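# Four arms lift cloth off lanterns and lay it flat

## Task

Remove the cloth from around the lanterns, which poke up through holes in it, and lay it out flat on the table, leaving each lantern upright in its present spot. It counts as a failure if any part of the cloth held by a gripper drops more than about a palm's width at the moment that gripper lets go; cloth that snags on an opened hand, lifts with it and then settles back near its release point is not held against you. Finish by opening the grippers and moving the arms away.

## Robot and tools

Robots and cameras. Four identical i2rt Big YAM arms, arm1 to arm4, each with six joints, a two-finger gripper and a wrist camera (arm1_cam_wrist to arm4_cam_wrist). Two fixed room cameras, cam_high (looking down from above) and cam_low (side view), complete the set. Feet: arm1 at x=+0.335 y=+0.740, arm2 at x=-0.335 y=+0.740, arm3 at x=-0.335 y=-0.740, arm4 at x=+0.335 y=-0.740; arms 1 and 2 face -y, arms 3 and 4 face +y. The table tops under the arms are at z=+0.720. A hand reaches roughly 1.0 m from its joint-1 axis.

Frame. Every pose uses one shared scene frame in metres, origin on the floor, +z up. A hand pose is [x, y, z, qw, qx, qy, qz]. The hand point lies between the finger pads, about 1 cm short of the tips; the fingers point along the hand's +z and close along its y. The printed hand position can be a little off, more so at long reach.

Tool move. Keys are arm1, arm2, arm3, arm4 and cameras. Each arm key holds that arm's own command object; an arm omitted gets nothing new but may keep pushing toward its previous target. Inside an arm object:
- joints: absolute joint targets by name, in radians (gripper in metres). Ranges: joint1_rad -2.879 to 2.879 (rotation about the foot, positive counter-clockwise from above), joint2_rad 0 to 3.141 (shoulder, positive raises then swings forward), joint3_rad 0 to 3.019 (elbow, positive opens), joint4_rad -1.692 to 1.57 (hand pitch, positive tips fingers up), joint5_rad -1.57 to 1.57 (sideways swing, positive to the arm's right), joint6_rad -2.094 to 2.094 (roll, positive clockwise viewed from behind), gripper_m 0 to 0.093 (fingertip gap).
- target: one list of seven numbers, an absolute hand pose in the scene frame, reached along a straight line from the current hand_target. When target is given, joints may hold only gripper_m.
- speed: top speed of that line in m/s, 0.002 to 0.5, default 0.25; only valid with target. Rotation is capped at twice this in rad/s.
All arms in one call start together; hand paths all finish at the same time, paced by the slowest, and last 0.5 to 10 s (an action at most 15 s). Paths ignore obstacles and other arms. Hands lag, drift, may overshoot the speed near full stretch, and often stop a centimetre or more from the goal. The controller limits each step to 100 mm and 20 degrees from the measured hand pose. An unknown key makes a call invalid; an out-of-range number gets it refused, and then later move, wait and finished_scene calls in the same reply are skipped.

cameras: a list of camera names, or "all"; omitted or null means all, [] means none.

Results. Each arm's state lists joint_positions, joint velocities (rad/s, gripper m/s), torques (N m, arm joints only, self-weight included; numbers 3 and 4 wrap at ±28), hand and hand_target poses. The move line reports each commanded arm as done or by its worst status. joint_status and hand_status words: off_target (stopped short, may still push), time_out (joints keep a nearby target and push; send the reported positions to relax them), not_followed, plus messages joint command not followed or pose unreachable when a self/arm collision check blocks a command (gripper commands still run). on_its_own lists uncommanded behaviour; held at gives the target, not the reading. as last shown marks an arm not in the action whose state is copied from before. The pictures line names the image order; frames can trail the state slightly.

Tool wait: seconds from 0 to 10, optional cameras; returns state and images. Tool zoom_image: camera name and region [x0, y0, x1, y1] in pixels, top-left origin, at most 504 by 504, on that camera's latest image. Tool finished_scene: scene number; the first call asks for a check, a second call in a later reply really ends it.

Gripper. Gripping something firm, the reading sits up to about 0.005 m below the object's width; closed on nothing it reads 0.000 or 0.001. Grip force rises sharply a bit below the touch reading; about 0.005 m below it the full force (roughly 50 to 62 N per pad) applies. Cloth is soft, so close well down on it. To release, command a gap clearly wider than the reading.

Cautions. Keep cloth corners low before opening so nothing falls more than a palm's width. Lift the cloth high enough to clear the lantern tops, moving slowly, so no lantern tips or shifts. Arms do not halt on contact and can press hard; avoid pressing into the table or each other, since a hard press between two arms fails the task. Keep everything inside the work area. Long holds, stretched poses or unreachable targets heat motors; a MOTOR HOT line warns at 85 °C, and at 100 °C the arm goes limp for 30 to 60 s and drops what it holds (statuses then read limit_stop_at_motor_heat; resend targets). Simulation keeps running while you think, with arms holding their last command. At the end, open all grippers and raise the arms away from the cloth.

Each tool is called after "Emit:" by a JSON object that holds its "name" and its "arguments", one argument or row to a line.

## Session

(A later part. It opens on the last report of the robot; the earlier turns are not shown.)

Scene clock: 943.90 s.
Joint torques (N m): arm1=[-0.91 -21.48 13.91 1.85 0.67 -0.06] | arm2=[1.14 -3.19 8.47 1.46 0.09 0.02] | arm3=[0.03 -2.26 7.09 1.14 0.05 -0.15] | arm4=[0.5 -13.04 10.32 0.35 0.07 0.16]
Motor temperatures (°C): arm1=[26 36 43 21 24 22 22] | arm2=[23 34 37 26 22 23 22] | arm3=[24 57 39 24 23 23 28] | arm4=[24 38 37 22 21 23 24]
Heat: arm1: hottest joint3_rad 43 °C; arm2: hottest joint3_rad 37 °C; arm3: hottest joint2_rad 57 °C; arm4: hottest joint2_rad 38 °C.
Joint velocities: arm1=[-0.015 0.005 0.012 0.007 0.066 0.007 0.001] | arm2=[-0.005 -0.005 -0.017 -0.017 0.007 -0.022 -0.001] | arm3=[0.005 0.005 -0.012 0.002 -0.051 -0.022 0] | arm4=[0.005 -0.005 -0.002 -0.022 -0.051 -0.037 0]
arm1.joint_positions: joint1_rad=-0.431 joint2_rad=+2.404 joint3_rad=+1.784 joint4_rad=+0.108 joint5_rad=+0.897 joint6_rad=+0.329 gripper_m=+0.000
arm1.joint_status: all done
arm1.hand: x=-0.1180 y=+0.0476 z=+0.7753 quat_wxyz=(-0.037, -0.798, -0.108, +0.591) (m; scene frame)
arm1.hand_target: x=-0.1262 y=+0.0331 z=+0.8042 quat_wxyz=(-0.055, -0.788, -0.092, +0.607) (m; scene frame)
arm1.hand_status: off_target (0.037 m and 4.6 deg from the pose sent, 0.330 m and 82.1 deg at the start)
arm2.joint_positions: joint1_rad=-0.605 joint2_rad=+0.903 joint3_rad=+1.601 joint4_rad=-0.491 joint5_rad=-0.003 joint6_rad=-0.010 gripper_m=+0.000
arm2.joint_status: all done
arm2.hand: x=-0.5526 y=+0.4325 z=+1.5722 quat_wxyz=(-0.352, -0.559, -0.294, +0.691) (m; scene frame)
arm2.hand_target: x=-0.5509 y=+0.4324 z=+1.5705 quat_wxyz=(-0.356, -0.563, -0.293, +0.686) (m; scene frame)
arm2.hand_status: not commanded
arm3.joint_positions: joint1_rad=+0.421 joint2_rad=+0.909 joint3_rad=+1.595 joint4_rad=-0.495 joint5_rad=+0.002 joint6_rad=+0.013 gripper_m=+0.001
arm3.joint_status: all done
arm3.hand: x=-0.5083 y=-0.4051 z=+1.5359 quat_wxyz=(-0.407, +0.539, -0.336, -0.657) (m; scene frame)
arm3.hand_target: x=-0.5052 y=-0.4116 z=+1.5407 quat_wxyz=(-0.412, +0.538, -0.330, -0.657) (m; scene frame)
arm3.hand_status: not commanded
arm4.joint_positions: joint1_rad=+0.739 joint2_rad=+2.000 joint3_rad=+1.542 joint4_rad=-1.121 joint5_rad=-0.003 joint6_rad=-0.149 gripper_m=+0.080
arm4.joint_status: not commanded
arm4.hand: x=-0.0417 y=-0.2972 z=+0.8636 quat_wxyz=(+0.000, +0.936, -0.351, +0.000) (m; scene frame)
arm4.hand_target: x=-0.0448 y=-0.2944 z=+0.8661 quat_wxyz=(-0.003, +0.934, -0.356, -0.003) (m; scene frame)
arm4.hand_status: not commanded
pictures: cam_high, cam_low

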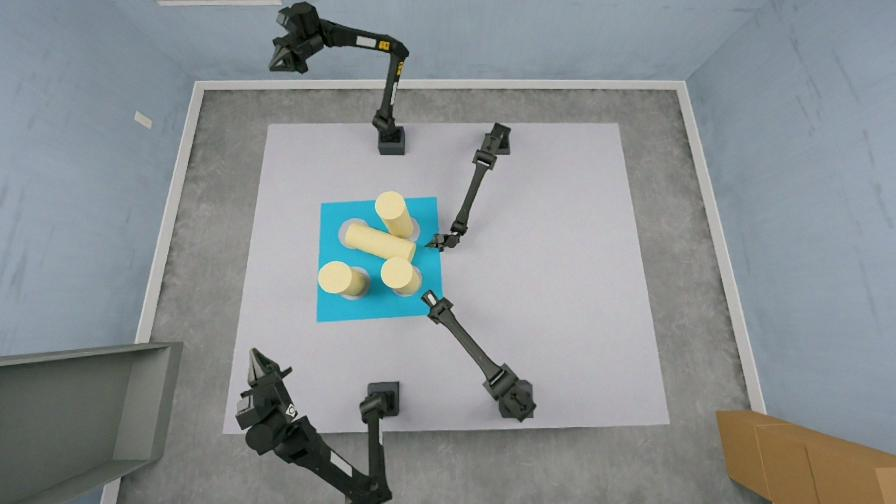

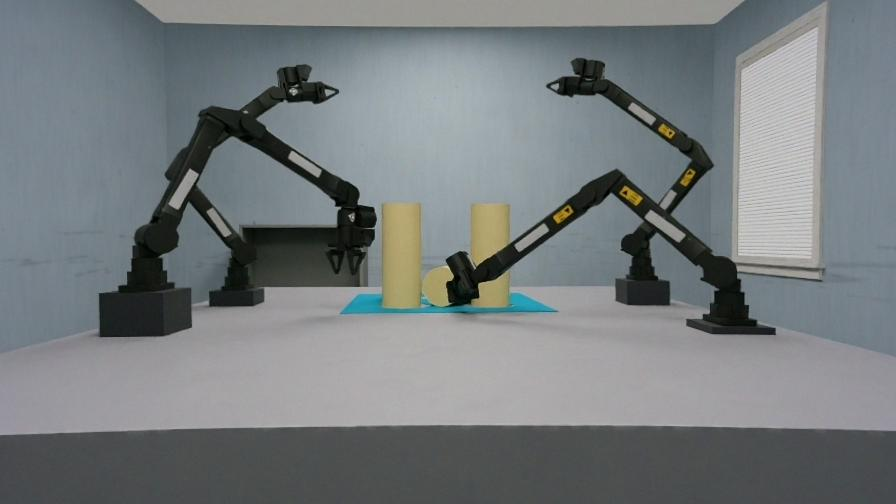

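Emit:
{"name": "move", "arguments": {
  "arm1": {"target": [-0.168, -0.006, 0.815, 0.06363, 0.789, 0.08293, -0.60542], "speed": 0.1},
  "arm3": {"target": [-0.388, -0.205, 0.79, 0.32899, -0.67101, 0.46985, 0.46985], "speed": 0.35},
  "cameras": ["cam_high", "arm1_cam_wrist", "arm3_cam_wrist"]
}}

Emit:
{"name": "zoom_image", "arguments": {
  "camera": "cam_high",
  "region": [300, 180, 460, 330]
}}

Scene clock: 961.77 s.
Joint torques (N m): arm1=[-1.67 -21.01 15.46 0.94 0.23 -0.06] | arm2=[1.08 -3.25 8.47 1.44 0.11 0.01] | arm3=[-0.09 -12.81 5.09 2.33 -0.04 -0.16] | arm4=[0.44 -13.04 10.32 0.36 0.07 0.17]
Motor temperatures (°C): arm1=[26 36 46 21 24 22 22] | arm2=[23 33 36 26 22 23 22] | arm3=[24 50 38 24 23 23 28] | arm4=[24 38 37 22 21 23 24]
Heat: arm1: hottest joint3_rad 46 °C; arm2: hottest joint3_rad 36 °C; arm3: hottest joint2_rad 50 °C; arm4: hottest joint2_rad 38 °C.
move: arm1 off_target; arm3 off_target
Joint velocities: arm1=[-0.015 0.005 -0.027 0.002 -0.066 -0.007 0] | arm2=[-0.005 -0.005 0.007 0.007 0.051 -0.007 0] | arm3=[-0.024 0.015 0.007 -0.007 -0.007 -0.066 0] | arm4=[-0.005 -0.005 -0.007 0.002 -0.007 0.007 -0.002]
arm1.joint_positions: joint1_rad=-0.453 joint2_rad=+2.513 joint3_rad=+2.056 joint4_rad=-0.006 joint5_rad=+0.878 joint6_rad=+0.328 gripper_m=+0.000
arm1.joint_status: not commanded
arm1.hand: x=-0.1563 y=+0.0043 z=+0.7989 quat_wxyz=(-0.053, -0.794, -0.092, +0.598) (m; scene frame)
arm1.hand_target: x=-0.1668 y=-0.0045 z=+0.8149 quat_wxyz=(-0.064, -0.788, -0.084, +0.606) (m; scene frame)
arm1.hand_status: off_target (0.022 m and 1.9 deg from the pose sent, 0.083 m and 4.6 deg at the start)
arm2.joint_positions: joint1_rad=-0.605 joint2_rad=+0.903 joint3_rad=+1.601 joint4_rad=-0.491 joint5_rad=-0.003 joint6_rad=-0.010 gripper_m=+0.000
arm2.joint_status: not commanded
arm2.hand: x=-0.5526 y=+0.4325 z=+1.5722 quat_wxyz=(-0.352, -0.559, -0.294, +0.691) (m; scene frame)
arm2.hand_target: x=-0.5509 y=+0.4324 z=+1.5705 quat_wxyz=(-0.356, -0.563, -0.293, +0.686) (m; scene frame)
arm2.hand_status: not commanded
arm3.joint_positions: joint1_rad=-0.040 joint2_rad=+1.903 joint3_rad=+0.555 joint4_rad=+0.905 joint5_rad=-0.333 joint6_rad=-0.098 gripper_m=+0.001
arm3.joint_status: not commanded
arm3.hand: x=-0.3894 y=-0.2321 z=+0.7709 quat_wxyz=(-0.302, +0.677, -0.492, -0.457) (m; scene frame)
arm3.hand_target: x=-0.3875 y=-0.2155 z=+0.7930 quat_wxyz=(-0.328, +0.669, -0.472, -0.471) (m; scene frame)
arm3.hand_status: off_target (0.033 m and 4.4 deg from the pose sent, 0.782 m and 31.8 deg at the start)
arm4: as last shown
pictures: arm1_cam_wrist, arm3_cam_wrist, cam_high
camera_calibration:
arm1_cam_wrist: T_world_to_cam=[[-0.220217, 0.975165, 0.0236025, -0.0558085], [0.744434, 0.183649, -0.641943, 0.636616], [-0.630335, -0.123796, -0.766389, 0.644659], [0, 0, 0, 1]] pos_world=[-0.0798576, 0.0173147, 0.904048]
arm3_cam_wrist: T_world_to_cam=[[0.94023, 0.33816, -0.0401813, 0.476244], [0.271144, -0.814787, -0.512449, 0.318092], [-0.206029, 0.470925, -0.857777, 0.815363], [0, 0, 0, 1]] pos_world=[-0.366039, -0.285845, 0.881541]

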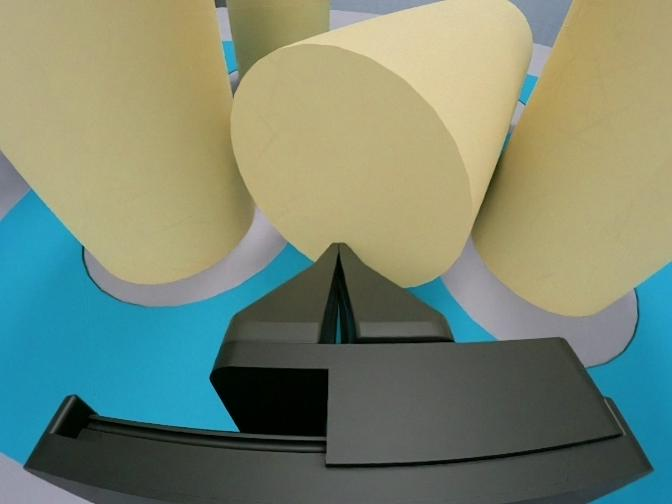

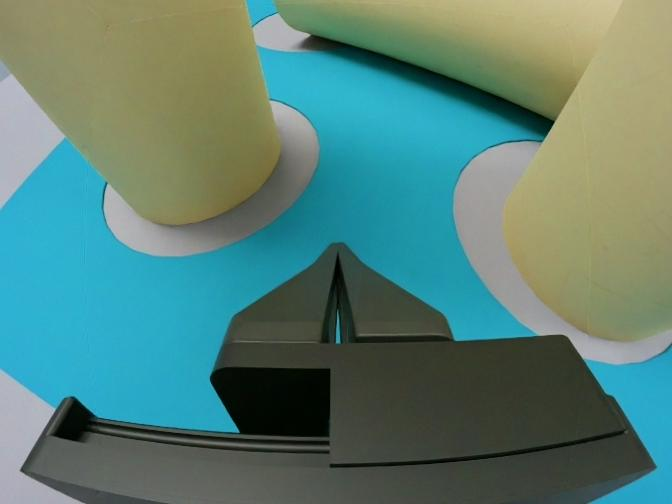

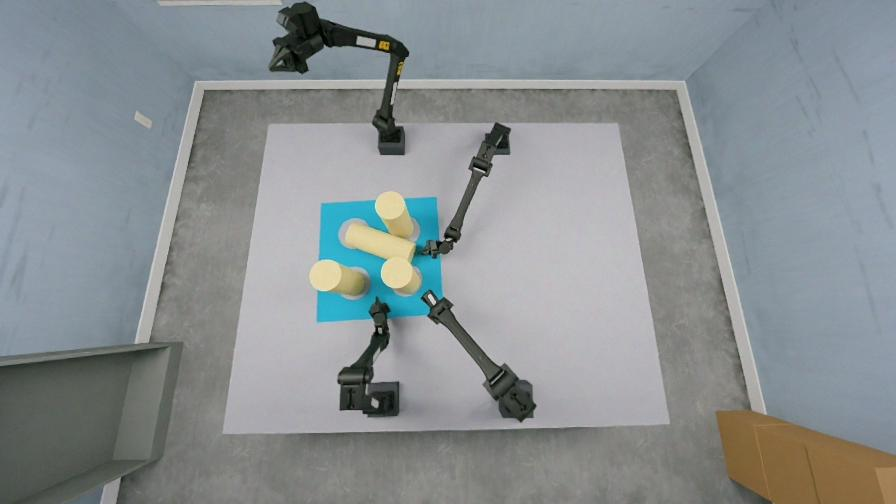

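Scaled by 3.150.

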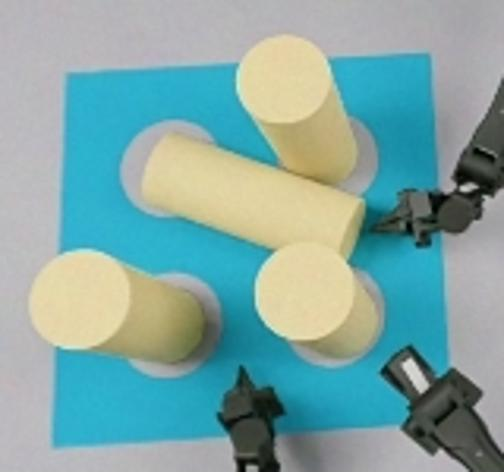

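Emit:
{"name": "move", "arguments": {
  "arm1": {"target": [-0.309, 0.025, 0.816, 0.08472, 0.78563, 0.11041, -0.60284], "speed": 0.07},
  "arm2": {"target": [-0.436, 0.217, 0.88, 0.51984, 0.34619, 0.7424, -0.24241], "speed": 0.4},
  "cameras": ["cam_high", "cam_low", "arm1_cam_wrist"]
}}

Emit:
{"name": "zoom_image", "arguments": {
  "camera": "cam_high",
  "region": [310, 190, 430, 310]
}}

Scene clock: 1032.13 s.
Joint torques (N m): arm1=[-1.14 -22.95 16.23 1.14 0.08 -0.09] | arm2=[1.2 -17.03 9.66 0.88 -0.67 -0.19] | arm3=[-0.38 -12.81 5.04 2.33 -0.05 -0.16] | arm4=[0.5 -13.04 10.3 0.36 0.06 0.16]
Motor temperatures (°C): arm1=[26 46 47 21 24 22 22] | arm2=[23 30 36 25 22 23 22] | arm3=[24 41 35 24 23 23 28] | arm4=[24 38 37 22 21 23 24]
Heat: arm1: hottest joint3_rad 47 °C; arm2: hottest joint3_rad 36 °C; arm3: hottest joint2_rad 41 °C; arm4: hottest joint2_rad 38 °C.
move: arm1 off_target; arm2 off_target
Joint velocities: arm1=[-0.005 0.024 0.007 0.012 -0.051 -0.051 0] | arm2=[-0.015 -0.015 -0.022 0.002 -0.051 -0.007 -0.001] | arm3=[-0.015 0.005 -0.007 0.007 0.066 0.022 0] | arm4=[-0.024 0.005 -0.042 -0.007 0.007 0.007 0]
arm1.joint_positions: joint1_rad=-0.640 joint2_rad=+2.647 joint3_rad=+2.306 joint4_rad=-0.035 joint5_rad=+0.646 joint6_rad=+0.204 gripper_m=+0.000
arm1.joint_status: not commanded
arm1.hand: x=-0.3013 y=+0.0361 z=+0.7964 quat_wxyz=(-0.075, -0.794, -0.114, +0.593) (m; scene frame)
arm1.hand_target: x=-0.3072 y=+0.0266 z=+0.8167 quat_wxyz=(-0.085, -0.784, -0.111, +0.605) (m; scene frame)
arm1.hand_status: off_target (0.024 m and 1.9 deg from the pose sent, 0.155 m and 4.3 deg at the start)
arm2.joint_positions: joint1_rad=-0.466 joint2_rad=+1.774 joint3_rad=+0.789 joint4_rad=+0.186 joint5_rad=-1.039 joint6_rad=-0.673 gripper_m=+0.000
arm2.joint_status: not commanded
arm2.hand: x=-0.4291 y=+0.2385 z=+0.8595 quat_wxyz=(-0.518, -0.368, -0.740, +0.222) (m; scene frame)
arm2.hand_target: x=-0.4343 y=+0.2224 z=+0.8787 quat_wxyz=(-0.518, -0.349, -0.743, +0.241) (m; scene frame)
arm2.hand_status: off_target (0.030 m and 3.4 deg from the pose sent, 0.734 m and 80.7 deg at the start)
arm3.joint_positions: joint1_rad=-0.040 joint2_rad=+1.903 joint3_rad=+0.555 joint4_rad=+0.905 joint5_rad=-0.333 joint6_rad=-0.099 gripper_m=+0.001
arm3.joint_status: not commanded
arm3.hand: x=-0.3894 y=-0.2321 z=+0.7709 quat_wxyz=(-0.302, +0.677, -0.492, -0.457) (m; scene frame)
arm3.hand_target: x=-0.3875 y=-0.2155 z=+0.7930 quat_wxyz=(-0.328, +0.669, -0.472, -0.471) (m; scene frame)
arm3.hand_status: not commanded
arm4: as last shown
pictures: arm1_cam_wrist, cam_high, cam_low
camera_calibration:
arm1_cam_wrist: T_world_to_cam=[[-0.279876, 0.959915, 0.0152545, -0.129428], [0.737798, 0.225227, -0.636339, 0.729154], [-0.614267, -0.166841, -0.771259, 0.565495], [0, 0, 0, 1]] pos_world=[-0.226827, 0.0543623, 0.902106]

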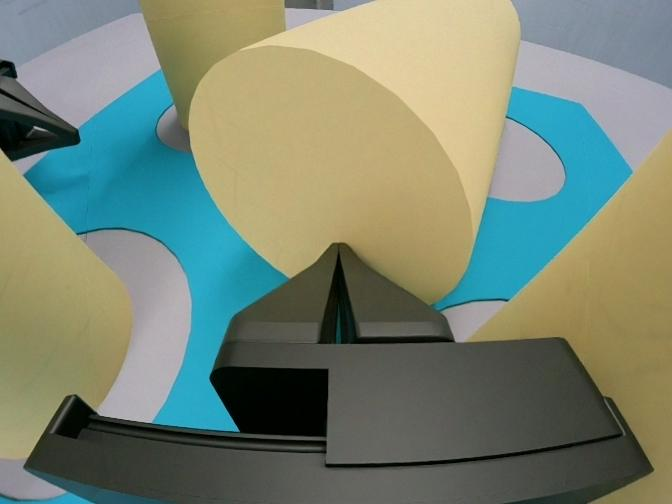

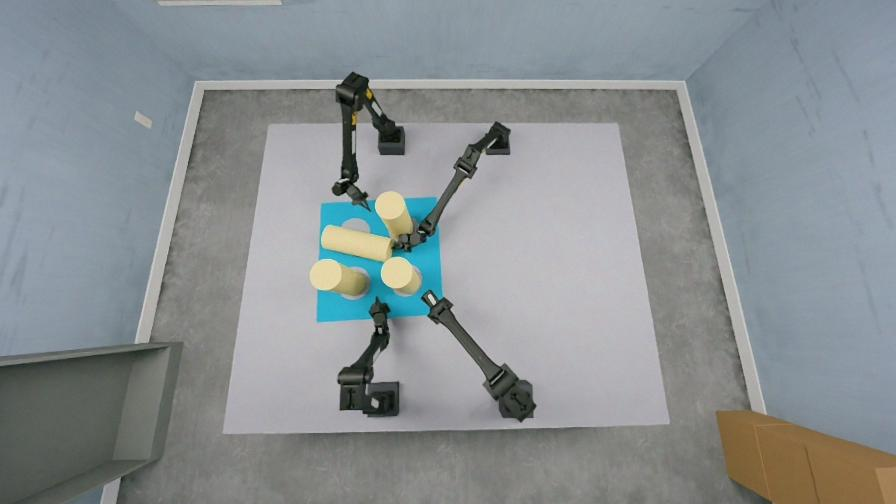

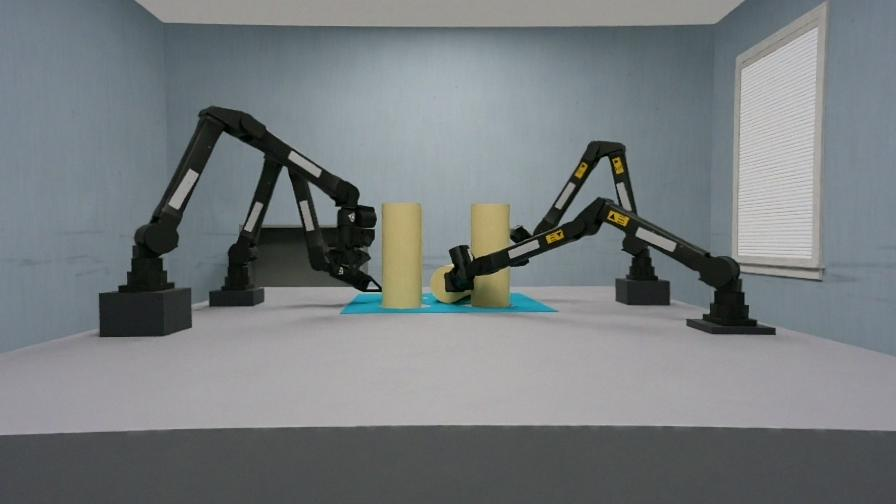

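Scaled by 4.200.

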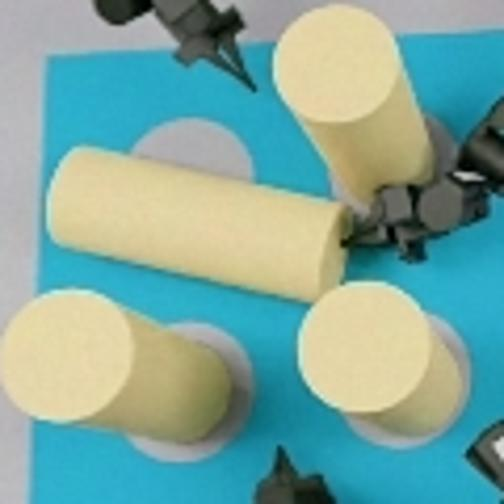

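Emit:
{"name": "move", "arguments": {
  "cameras": ["cam_high", "cam_low"]
}}

Scene clock: 1050.57 s.
Joint torques (N m): arm1=[-0.73 -23 16.2 1.13 0.11 -0.05] | arm2=[1.03 -16.73 9.68 0.84 -0.65 -0.19] | arm3=[-0.26 -12.92 5.04 2.32 -0.05 -0.14] | arm4=[0.5 -13.04 10.29 0.36 0.07 0.16]
Motor temperatures (°C): arm1=[26 49 51 21 24 22 23] | arm2=[23 31 37 25 22 23 22] | arm3=[24 40 35 24 23 23 28] | arm4=[23 38 37 22 21 23 24]
Heat: arm1: hottest joint3_rad 51 °C; arm2: hottest joint3_rad 37 °C; arm3: hottest joint2_rad 40 °C; arm4: hottest joint2_rad 38 °C.
Joint velocities: arm1=[-0.005 -0.005 -0.017 -0.007 0.007 -0.007 0.001] | arm2=[-0.005 0.005 -0.007 -0.007 0.051 -0.007 0] | arm3=[0.005 0.005 -0.007 0.017 0.022 0.051 -0.002] | arm4=[0.015 0.005 0.017 -0.002 -0.051 0.022 0]
arm1.joint_positions: joint1_rad=-0.640 joint2_rad=+2.647 joint3_rad=+2.306 joint4_rad=-0.035 joint5_rad=+0.646 joint6_rad=+0.203 gripper_m=+0.000
arm1.joint_status: not commanded
arm1.hand: x=-0.3013 y=+0.0361 z=+0.7964 quat_wxyz=(-0.075, -0.794, -0.114, +0.593) (m; scene frame)
arm1.hand_target: x=-0.3072 y=+0.0266 z=+0.8167 quat_wxyz=(-0.085, -0.784, -0.111, +0.605) (m; scene frame)
arm1.hand_status: off_target (0.024 m and 1.9 deg from the pose sent, 0.155 m and 4.3 deg at the start)
arm2.joint_positions: joint1_rad=-0.466 joint2_rad=+1.774 joint3_rad=+0.789 joint4_rad=+0.185 joint5_rad=-1.040 joint6_rad=-0.674 gripper_m=+0.000
arm2.joint_status: not commanded
arm2.hand: x=-0.4290 y=+0.2385 z=+0.8595 quat_wxyz=(-0.518, -0.367, -0.740, +0.222) (m; scene frame)
arm2.hand_target: x=-0.4343 y=+0.2224 z=+0.8787 quat_wxyz=(-0.518, -0.348, -0.743, +0.241) (m; scene frame)
arm2.hand_status: off_target (0.031 m and 3.4 deg from the pose sent, 0.734 m and 80.7 deg at the start)
arm3.joint_positions: joint1_rad=-0.040 joint2_rad=+1.903 joint3_rad=+0.555 joint4_rad=+0.905 joint5_rad=-0.333 joint6_rad=-0.099 gripper_m=+0.001
arm3.joint_status: not commanded
arm3.hand: x=-0.3894 y=-0.2321 z=+0.7709 quat_wxyz=(-0.302, +0.677, -0.492, -0.457) (m; scene frame)
arm3.hand_target: x=-0.3875 y=-0.2155 z=+0.7930 quat_wxyz=(-0.328, +0.669, -0.472, -0.471) (m; scene frame)
arm3.hand_status: not commanded
arm4.joint_positions: joint1_rad=+0.739 joint2_rad=+2.000 joint3_rad=+1.542 joint4_rad=-1.121 joint5_rad=-0.003 joint6_rad=-0.149 gripper_m=+0.080
arm4.joint_status: not commanded
arm4.hand: x=-0.0417 y=-0.2972 z=+0.8636 quat_wxyz=(+0.000, +0.936, -0.351, +0.000) (m; scene frame)
arm4.hand_target: x=-0.0448 y=-0.2944 z=+0.8661 quat_wxyz=(-0.003, +0.934, -0.356, -0.003) (m; scene frame)
arm4.hand_status: not commanded
pictures: cam_high, cam_low

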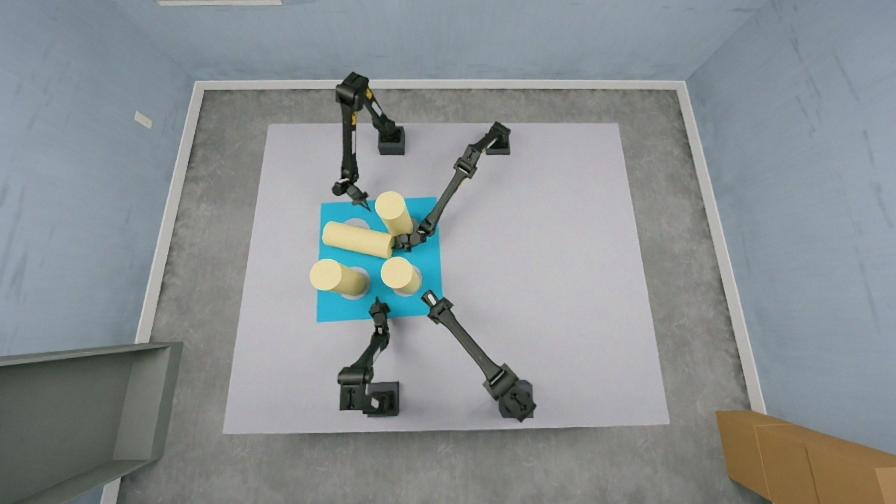

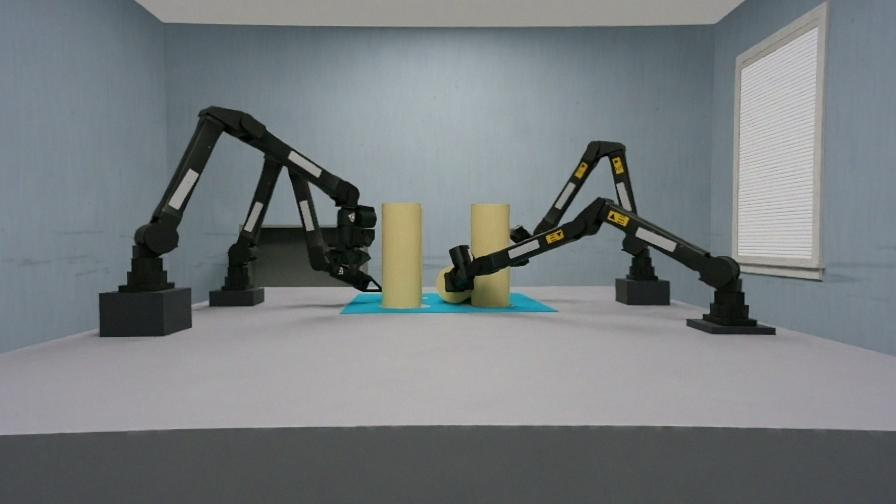

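Emit:
{"name": "move", "arguments": {
  "arm1": {"target": [-0.10, 0.05, 0.84, -0.085, -0.784, -0.111, 0.605], "speed": 0.2},
  "cameras": ["cam_high", "cam_low"]
}}

Emit:
{"name": "zoom_image", "arguments": {
  "camera": "cam_high",
  "region": [300, 180, 450, 330]
}}

Scene clock: 1055.60 s.
Joint torques (N m): arm1=[-2.02 -22.07 8.94 1.84 0.6 0.14] | arm2=[1.03 -16.97 9.62 0.88 -0.66 -0.18] | arm3=[-0.44 -12.92 5.08 2.3 -0.04 -0.14] | arm4=[0.5 -13.1 10.3 0.36 0.07 0.17]
Motor temperatures (°C): arm1=[26 49 51 21 24 22 23] | arm2=[23 31 38 25 22 23 22] | arm3=[24 40 35 24 23 23 28] | arm4=[23 38 37 22 21 23 24]
Heat: arm1: hottest joint3_rad 51 °C; arm2: hottest joint3_rad 38 °C; arm3: hottest joint2_rad 40 °C; arm4: hottest joint2_rad 38 °C.
move: arm1 off_target
Joint velocities: arm1=[0.005 -0.005 0.007 0.012 -0.022 -0.066 0.001] | arm2=[-0.005 -0.024 0.022 -0.002 0.007 0.037 0.001] | arm3=[-0.005 -0.005 -0.012 0.022 0.007 -0.051 0] | arm4=[0.024 -0.005 0.007 -0.012 -0.051 0.007 0.001]
arm1.joint_positions: joint1_rad=-0.413 joint2_rad=+2.292 joint3_rad=+1.683 joint4_rad=+0.163 joint5_rad=+0.844 joint6_rad=+0.290 gripper_m=+0.000
arm1.joint_status: not commanded
arm1.hand: x=-0.0957 y=+0.0477 z=+0.8212 quat_wxyz=(-0.072, -0.789, -0.129, +0.596) (m; scene frame)
arm1.hand_target: x=-0.1001 y=+0.0501 z=+0.8406 quat_wxyz=(-0.084, -0.785, -0.111, +0.604) (m; scene frame)
arm1.hand_status: off_target (0.019 m and 2.7 deg from the pose sent, 0.206 m and 2.2 deg at the start)
arm2.joint_positions: joint1_rad=-0.466 joint2_rad=+1.774 joint3_rad=+0.789 joint4_rad=+0.185 joint5_rad=-1.040 joint6_rad=-0.674 gripper_m=+0.000
arm2.joint_status: not commanded
arm2.hand: x=-0.4290 y=+0.2385 z=+0.8595 quat_wxyz=(-0.518, -0.367, -0.740, +0.222) (m; scene frame)
arm2.hand_target: x=-0.4343 y=+0.2223 z=+0.8787 quat_wxyz=(-0.518, -0.348, -0.743, +0.241) (m; scene frame)
arm2.hand_status: not commanded
arm3, arm4: as last shown
pictures: cam_high, cam_low

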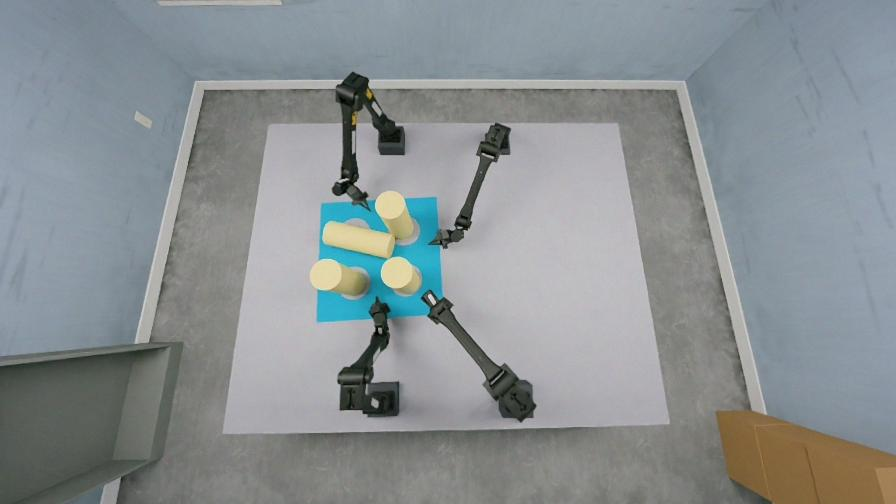

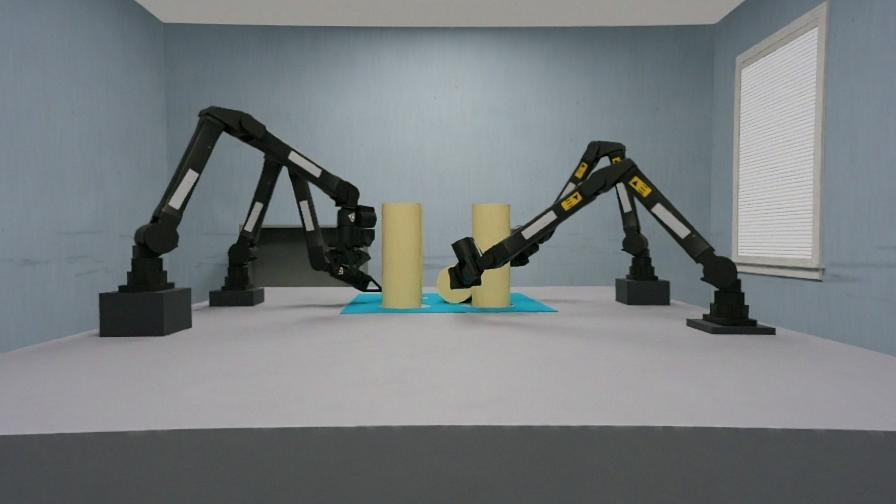

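Scaled by 3.360.

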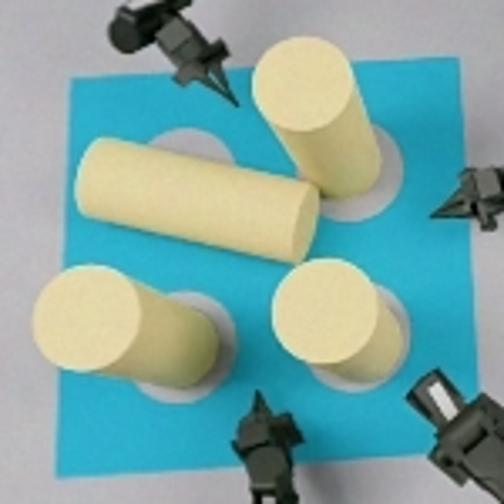

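Emit:
{"name": "move", "arguments": {
  "arm1": {"joints": {"joint1_rad": -0.55, "joint2_rad": 1.2, "joint3_rad": 1.5, "joint4_rad": -1.0, "joint5_rad": 0.0, "joint6_rad": -0.09}},
  "arm2": {"target": [-0.404, 0.172, 0.803, 0.366, 0.45315, 0.78489, -0.21131], "speed": 0.12},
  "arm3": {"target": [-0.39, -0.208, 0.852, 0.25434, -0.72381, 0.54543, 0.33752], "speed": 0.15},
  "cameras": ["cam_high", "cam_low", "arm3_cam_wrist", "arm2_cam_wrist"]
}}

Emit:
{"name": "zoom_image", "arguments": {
  "camera": "cam_high",
  "region": [315, 190, 415, 290]
}}

Scene clock: 1177.80 s.
Joint torques (N m): arm1=[-1.38 -6.95 11.64 1.06 -0.11 -0.06] | arm2=[0.91 -16.79 10.06 0.87 -0.27 0.01] | arm3=[0.56 -12.63 8.8 0.69 0.16 -0.14] | arm4=[0.5 -13.04 10.32 0.36 0.07 0.17]
Motor temperatures (°C): arm1=[26 41 42 21 24 22 23] | arm2=[23 33 39 25 23 23 22] | arm3=[24 38 33 24 23 23 28] | arm4=[23 39 37 22 21 23 24]
Heat: arm1: hottest joint3_rad 42 °C; arm2: hottest joint3_rad 39 °C; arm3: hottest joint2_rad 38 °C; arm4: hottest joint2_rad 39 °C.
move: arm1 done; arm2 off_target; arm3 off_target
Joint velocities: arm1=[-0.005 0.005 -0.002 -0.012 0.007 -0.037 0.001] | arm2=[-0.015 -0.015 0.002 -0.007 0.022 0.007 -0.001] | arm3=[-0.015 -0.005 -0.007 -0.007 -0.11 -0.095 0] | arm4=[-0.015 0.005 -0.002 -0.007 -0.007 -0.022 -0.001]
arm1.joint_positions: joint1_rad=-0.543 joint2_rad=+1.206 joint3_rad=+1.488 joint4_rad=-0.995 joint5_rad=+0.005 joint6_rad=-0.078 gripper_m=+0.000
arm1.joint_status: all done
arm1.hand: x=+0.0826 y=+0.3121 z=+1.2000 quat_wxyz=(-0.195, -0.769, -0.481, +0.374) (m; scene frame)
arm1.hand_target: x=+0.0815 y=+0.3156 z=+1.2087 quat_wxyz=(-0.196, -0.765, -0.482, +0.381) (m; scene frame)
arm1.hand_status: not commanded
arm2.joint_positions: joint1_rad=-0.282 joint2_rad=+1.862 joint3_rad=+0.888 joint4_rad=+0.069 joint5_rad=-0.592 joint6_rad=-0.607 gripper_m=+0.000
arm2.joint_status: not commanded
arm2.hand: x=-0.4020 y=+0.1918 z=+0.7929 quat_wxyz=(-0.363, -0.456, -0.787, +0.203) (m; scene frame)
arm2.hand_target: x=-0.4049 y=+0.1728 z=+0.8031 quat_wxyz=(-0.366, -0.453, -0.785, +0.212) (m; scene frame)
arm2.hand_status: off_target (0.022 m and 1.1 deg from the pose sent, 0.091 m and 20.7 deg at the start)
arm3.joint_positions: joint1_rad=-0.001 joint2_rad=+1.595 joint3_rad=+0.713 joint4_rad=+0.113 joint5_rad=-0.186 joint6_rad=-0.130 gripper_m=+0.001
arm3.joint_status: not commanded
arm3.hand: x=-0.3858 y=-0.2257 z=+0.8222 quat_wxyz=(-0.234, +0.724, -0.562, -0.324) (m; scene frame)
arm3.hand_target: x=-0.3900 y=-0.2072 z=+0.8495 quat_wxyz=(-0.255, +0.722, -0.547, -0.338) (m; scene frame)
arm3.hand_status: off_target (0.035 m and 3.3 deg from the pose sent, 0.085 m and 16.8 deg at the start)
arm4: as last shown
pictures: arm2_cam_wrist, arm3_cam_wrist, cam_high, cam_low
camera_calibration:
arm2_cam_wrist: T_world_to_cam=[[-0.864564, -0.50216, -0.0191053, -0.232834], [-0.485732, 0.844817, -0.224384, -0.175167], [0.128817, -0.184714, -0.974314, 0.981555], [0, 0, 0, 1]] pos_world=[-0.412825, 0.212372, 0.912589]
arm3_cam_wrist: T_world_to_cam=[[0.964567, 0.262569, -0.025845, 0.453349], [0.252178, -0.946306, -0.202266, 0.0565814], [-0.077566, 0.188581, -0.97899, 0.94262], [0, 0, 0, 1]] pos_world=[-0.378439, -0.243252, 0.945976]

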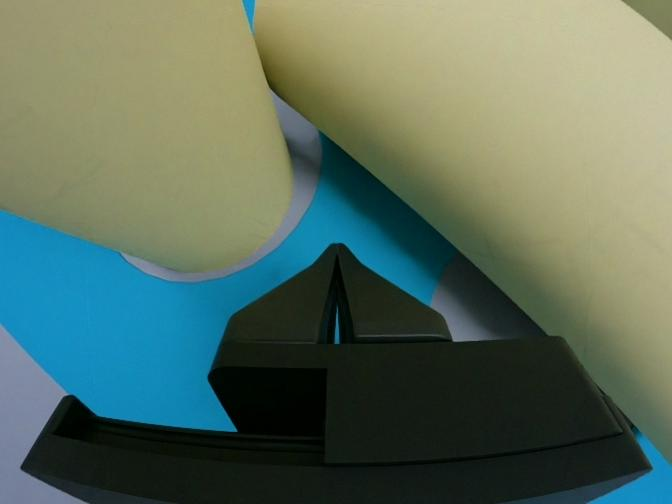

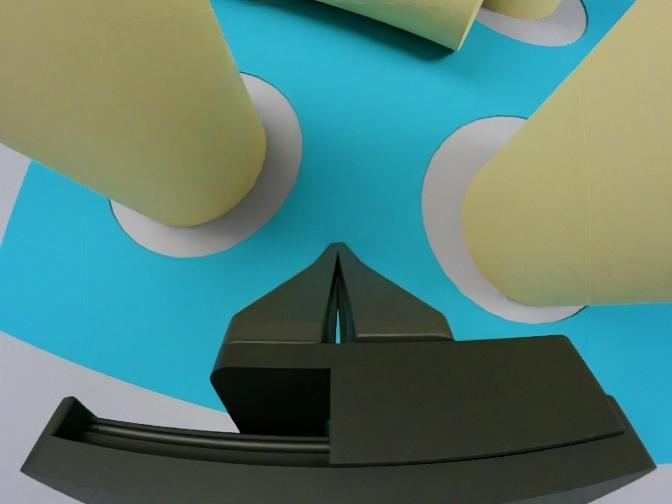

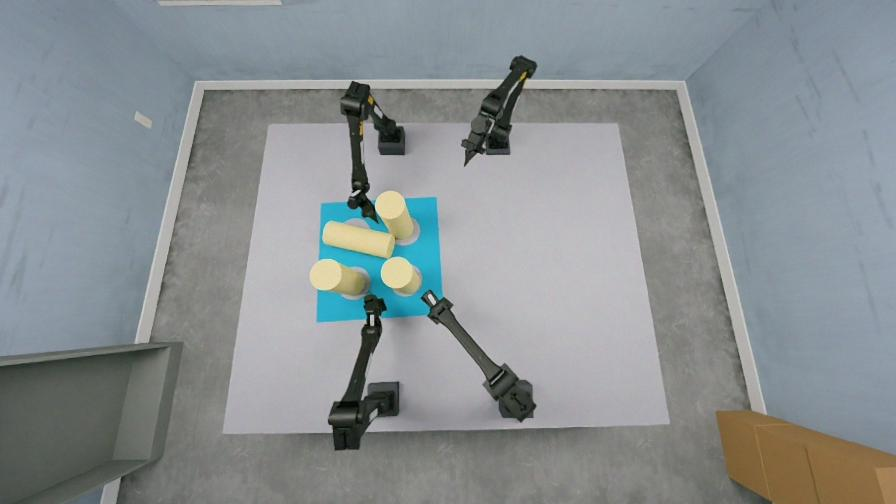

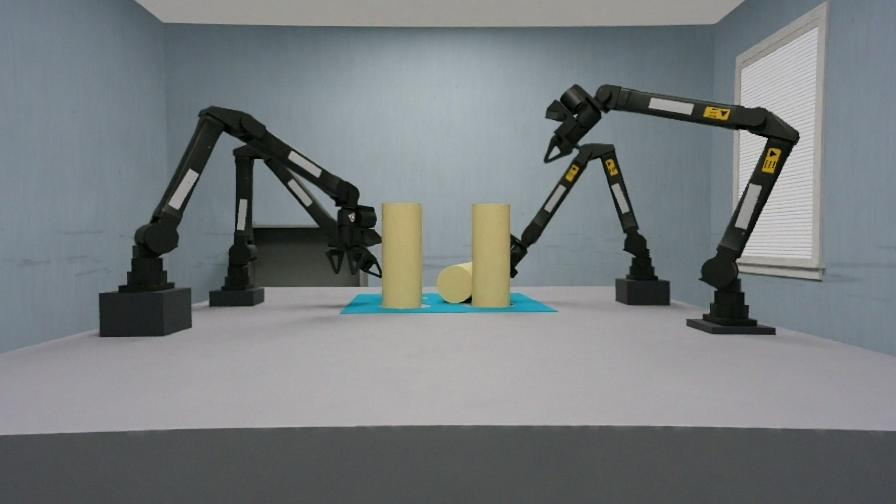

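Scaled by 5.040.

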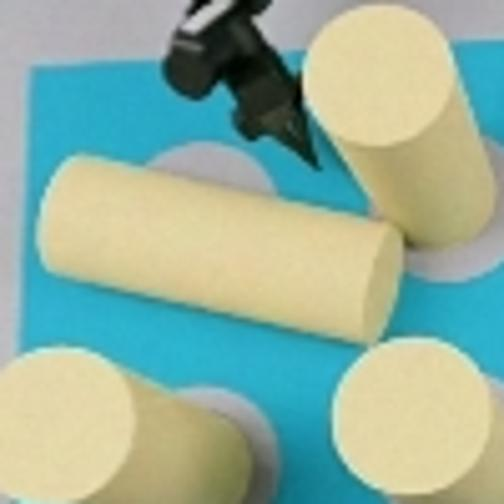

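Emit:
{"name": "move", "arguments": {
  "arm3": {"target": [-0.411, -0.016, 0.811, 0.25434, -0.72381, 0.54543, 0.33752], "speed": 0.12},
  "cameras": ["cam_high", "cam_low", "arm3_cam_wrist"]
}}

Emit:
{"name": "zoom_image", "arguments": {
  "camera": "cam_high",
  "region": [315, 190, 415, 290]
}}

Scene clock: 1315.97 s.
Joint torques (N m): arm1=[-1.32 -6.53 11.64 1.14 -0.1 -0.01] | arm2=[1.14 -16.62 10.04 0.88 -0.28 0.01] | arm3=[0.73 -17.79 9.83 0.75 0.16 -0.01] | arm4=[0.5 -13.04 10.3 0.36 0.07 0.16]
Motor temperatures (°C): arm1=[26 35 46 21 24 22 23] | arm2=[22 33 38 25 22 23 22] | arm3=[24 37 38 23 23 23 28] | arm4=[23 39 37 22 21 23 24]
Heat: arm1: hottest joint3_rad 46 °C; arm2: hottest joint3_rad 38 °C; arm3: hottest joint3_rad 38 °C; arm4: hottest joint2_rad 39 °C.
move: arm3 off_target
Joint velocities: arm1=[-0.005 0.005 -0.007 0.002 -0.007 -0.051 0.001] | arm2=[0.005 0.005 -0.022 0.007 0.022 -0.022 0] | arm3=[-0.005 -0.015 -0.002 -0.007 -0.037 -0.037 0] | arm4=[-0.005 -0.005 0.012 -0.002 0.022 -0.007 0]
arm1.joint_positions: joint1_rad=-0.543 joint2_rad=+1.206 joint3_rad=+1.488 joint4_rad=-0.995 joint5_rad=+0.005 joint6_rad=-0.078 gripper_m=+0.000
arm1.joint_status: not commanded
arm1.hand: x=+0.0826 y=+0.3121 z=+1.2000 quat_wxyz=(-0.195, -0.769, -0.481, +0.374) (m; scene frame)
arm1.hand_target: x=+0.0815 y=+0.3156 z=+1.2087 quat_wxyz=(-0.196, -0.765, -0.482, +0.381) (m; scene frame)
arm1.hand_status: not commanded
arm2.joint_positions: joint1_rad=-0.282 joint2_rad=+1.862 joint3_rad=+0.888 joint4_rad=+0.069 joint5_rad=-0.592 joint6_rad=-0.606 gripper_m=+0.000
arm2.joint_status: not commanded
arm2.hand: x=-0.4020 y=+0.1918 z=+0.7929 quat_wxyz=(-0.363, -0.456, -0.787, +0.203) (m; scene frame)
arm2.hand_target: x=-0.4048 y=+0.1728 z=+0.8031 quat_wxyz=(-0.366, -0.453, -0.785, +0.212) (m; scene frame)
arm2.hand_status: not commanded
arm3.joint_positions: joint1_rad=+0.023 joint2_rad=+2.029 joint3_rad=+1.282 joint4_rad=+0.004 joint5_rad=-0.169 joint6_rad=-0.130 gripper_m=+0.001
arm3.joint_status: not commanded
arm3.hand: x=-0.4067 y=-0.0333 z=+0.7963 quat_wxyz=(-0.245, +0.725, -0.552, -0.330) (m; scene frame)
arm3.hand_target: x=-0.4126 y=-0.0167 z=+0.8102 quat_wxyz=(-0.254, +0.724, -0.545, -0.338) (m; scene frame)
arm3.hand_status: off_target (0.023 m and 1.6 deg from the pose sent, 0.211 m and 3.3 deg at the start)
arm4: as last shown
pictures: arm3_cam_wrist, cam_high, cam_low
camera_calibration:
arm3_cam_wrist: T_world_to_cam=[[0.961575, 0.274415, -0.00836127, 0.40757], [0.265566, -0.937427, -0.225176, 0.262623], [-0.0696299, 0.214303, -0.974282, 0.879694], [0, 0, 0, 1]] pos_world=[-0.4004, -0.0541751, 0.919614]

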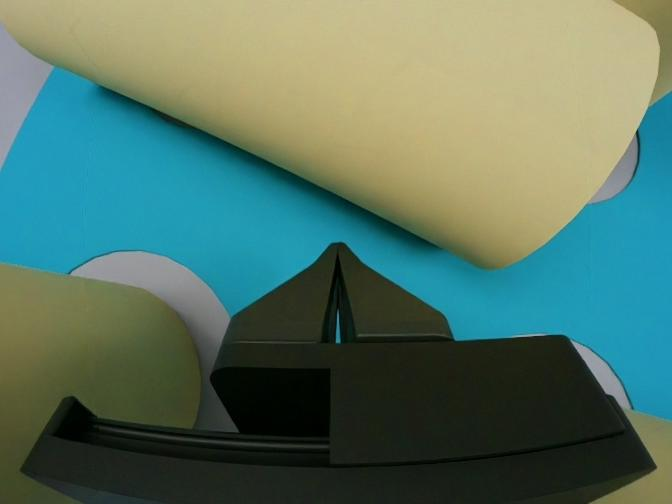

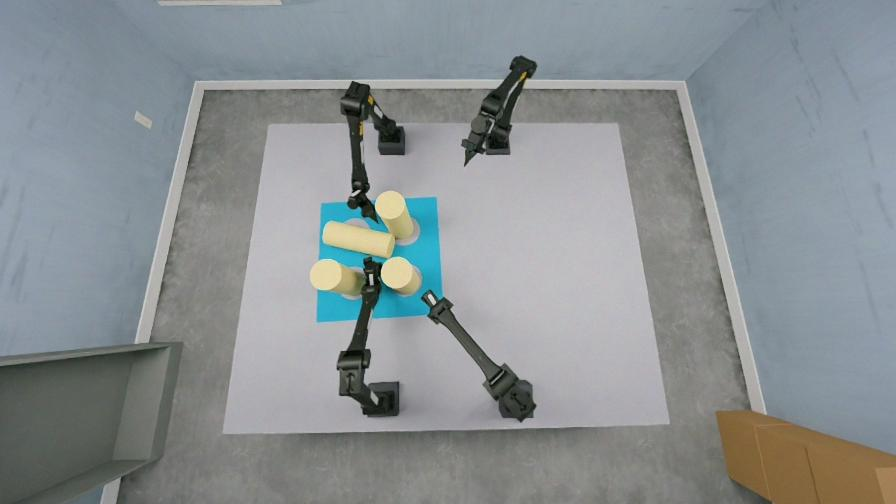

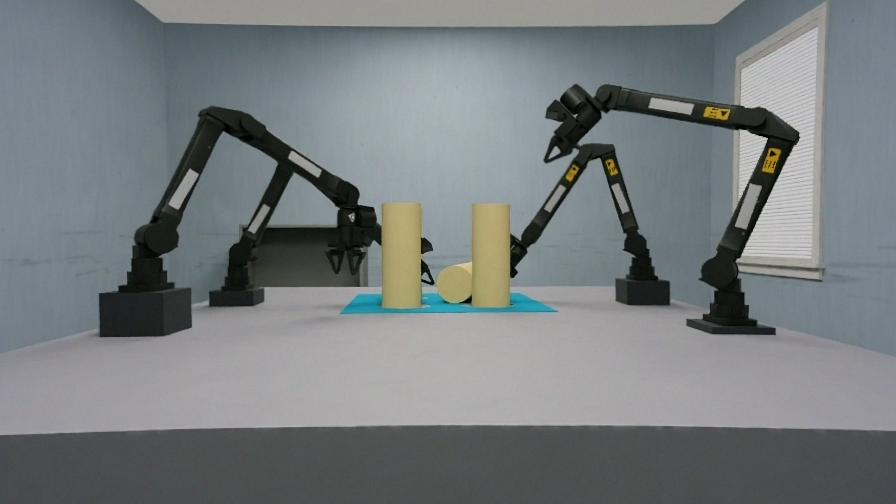

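Scaled by 5.040.

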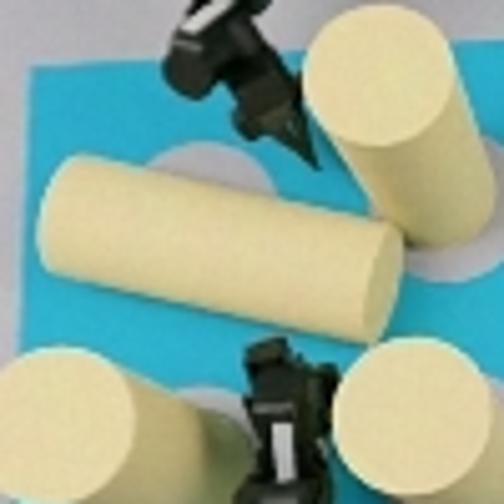

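Emit:
{"name": "move", "arguments": {
  "arm2": {"target": [-0.3866, 0.0957, 0.791, 0.366, 0.45315, 0.78489, -0.21131], "speed": 0.08},
  "arm3": {"target": [-0.3994, 0.0464, 0.797, 0.25434, -0.72381, 0.54543, 0.33752], "speed": 0.08},
  "cameras": ["cam_high", "arm2_cam_wrist", "arm3_cam_wrist"]
}}

Emit:
{"name": "zoom_image", "arguments": {
  "camera": "cam_high",
  "region": [315, 190, 415, 290]
}}

Scene clock: 1325.20 s.
Joint torques (N m): arm1=[-1.85 -6.65 11.7 1.05 -0.06 -0.06] | arm2=[1.49 -17.49 14.24 1.68 0.26 0.11] | arm3=[-1.49 -19.49 12.88 1.46 0.41 -0.11] | arm4=[0.44 -13.04 10.29 0.36 0.07 0.17]
Motor temperatures (°C): arm1=[26 34 46 21 24 22 23] | arm2=[22 32 38 25 22 23 22] | arm3=[24 38 39 23 23 23 28] | arm4=[23 39 37 22 21 23 24]
Heat: arm1: hottest joint3_rad 46 °C; arm2: hottest joint3_rad 38 °C; arm3: hottest joint3_rad 39 °C; arm4: hottest joint2_rad 39 °C.
move: arm2 off_target; arm3 off_target
Joint velocities: arm1=[0.015 0.005 -0.002 -0.002 -0.081 -0.007 0] | arm2=[-0.005 -0.005 -0.032 -0.012 0.007 -0.051 0] | arm3=[-0.015 -0.005 0.002 0.002 0.007 -0.037 0] | arm4=[0.024 -0.005 -0.002 -0.002 -0.022 -0.051 0]
arm1, arm4: as last shown
arm2.joint_positions: joint1_rad=-0.217 joint2_rad=+1.981 joint3_rad=+1.040 joint4_rad=+0.017 joint5_rad=-0.562 joint6_rad=-0.552 gripper_m=+0.000
arm2.joint_status: not commanded
arm2.hand: x=-0.3815 y=+0.1427 z=+0.7723 quat_wxyz=(-0.360, -0.462, -0.791, +0.179) (m; scene frame)
arm2.hand_target: x=-0.3874 y=+0.1001 z=+0.7930 quat_wxyz=(-0.367, -0.453, -0.784, +0.212) (m; scene frame)
arm2.hand_status: off_target (0.051 m and 3.9 deg from the pose sent, 0.097 m and 1.1 deg at the start)
arm3.joint_positions: joint1_rad=+0.023 joint2_rad=+2.162 joint3_rad=+1.451 joint4_rad=-0.094 joint5_rad=-0.196 joint6_rad=-0.138 gripper_m=+0.001
arm3.joint_status: not commanded
arm3.hand: x=-0.4134 y=+0.0035 z=+0.7633 quat_wxyz=(-0.216, +0.738, -0.554, -0.319) (m; scene frame)
arm3.hand_target: x=-0.3997 y=+0.0414 z=+0.7989 quat_wxyz=(-0.255, +0.724, -0.545, -0.338) (m; scene frame)
arm3.hand_status: off_target (0.056 m and 5.2 deg from the pose sent, 0.080 m and 1.6 deg at the start)
pictures: arm2_cam_wrist, arm3_cam_wrist, cam_high
camera_calibration:
arm2_cam_wrist: T_world_to_cam=[[-0.858766, -0.509246, -0.0564716, -0.20813], [-0.490944, 0.849384, -0.193703, -0.154703], [0.146608, -0.138621, -0.979434, 0.953969], [0, 0, 0, 1]] pos_world=[-0.394545, 0.157654, 0.89263]
arm3_cam_wrist: T_world_to_cam=[[0.954442, 0.296394, -0.0345033, 0.420585], [0.286698, -0.942935, -0.169343, 0.2576], [-0.0827267, 0.151736, -0.984953, 0.842154], [0, 0, 0, 1]] pos_world=[-0.405609, -0.00954428, 0.887617]

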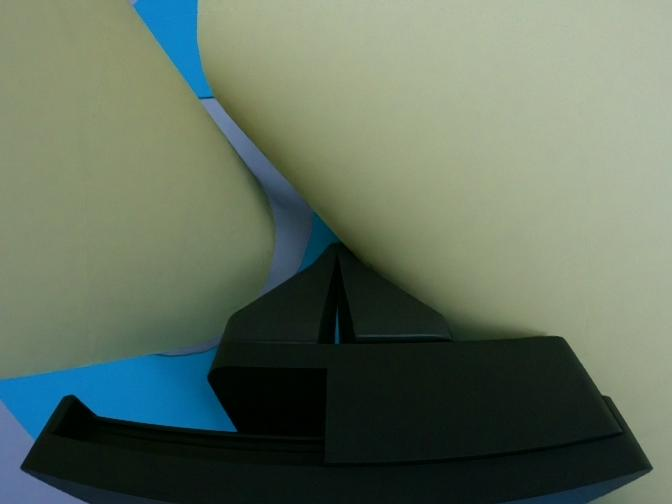

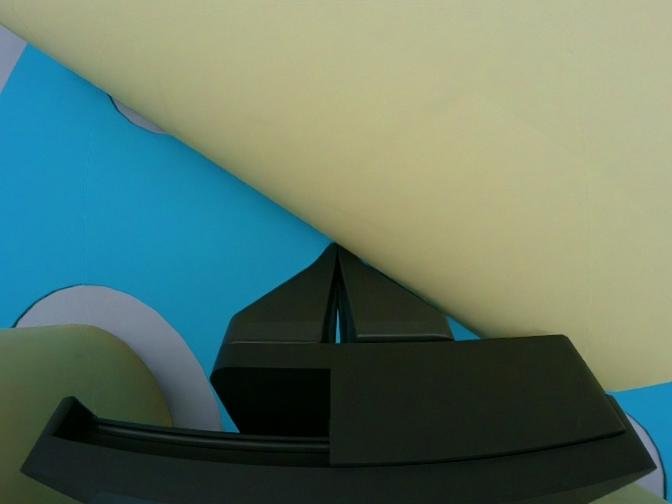

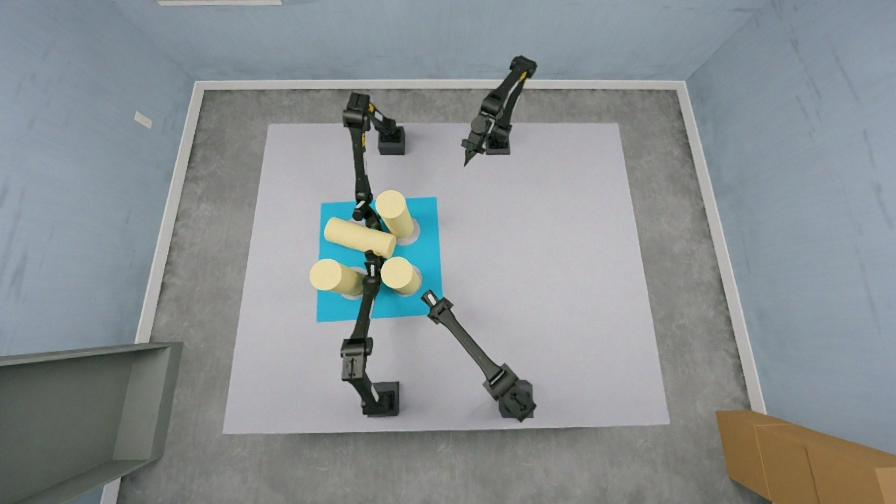

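Scaled by 5.040.

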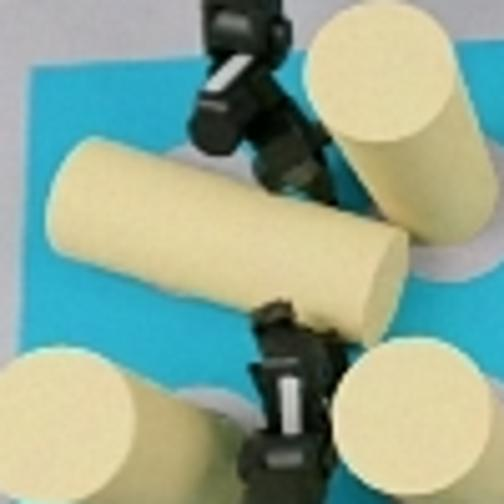

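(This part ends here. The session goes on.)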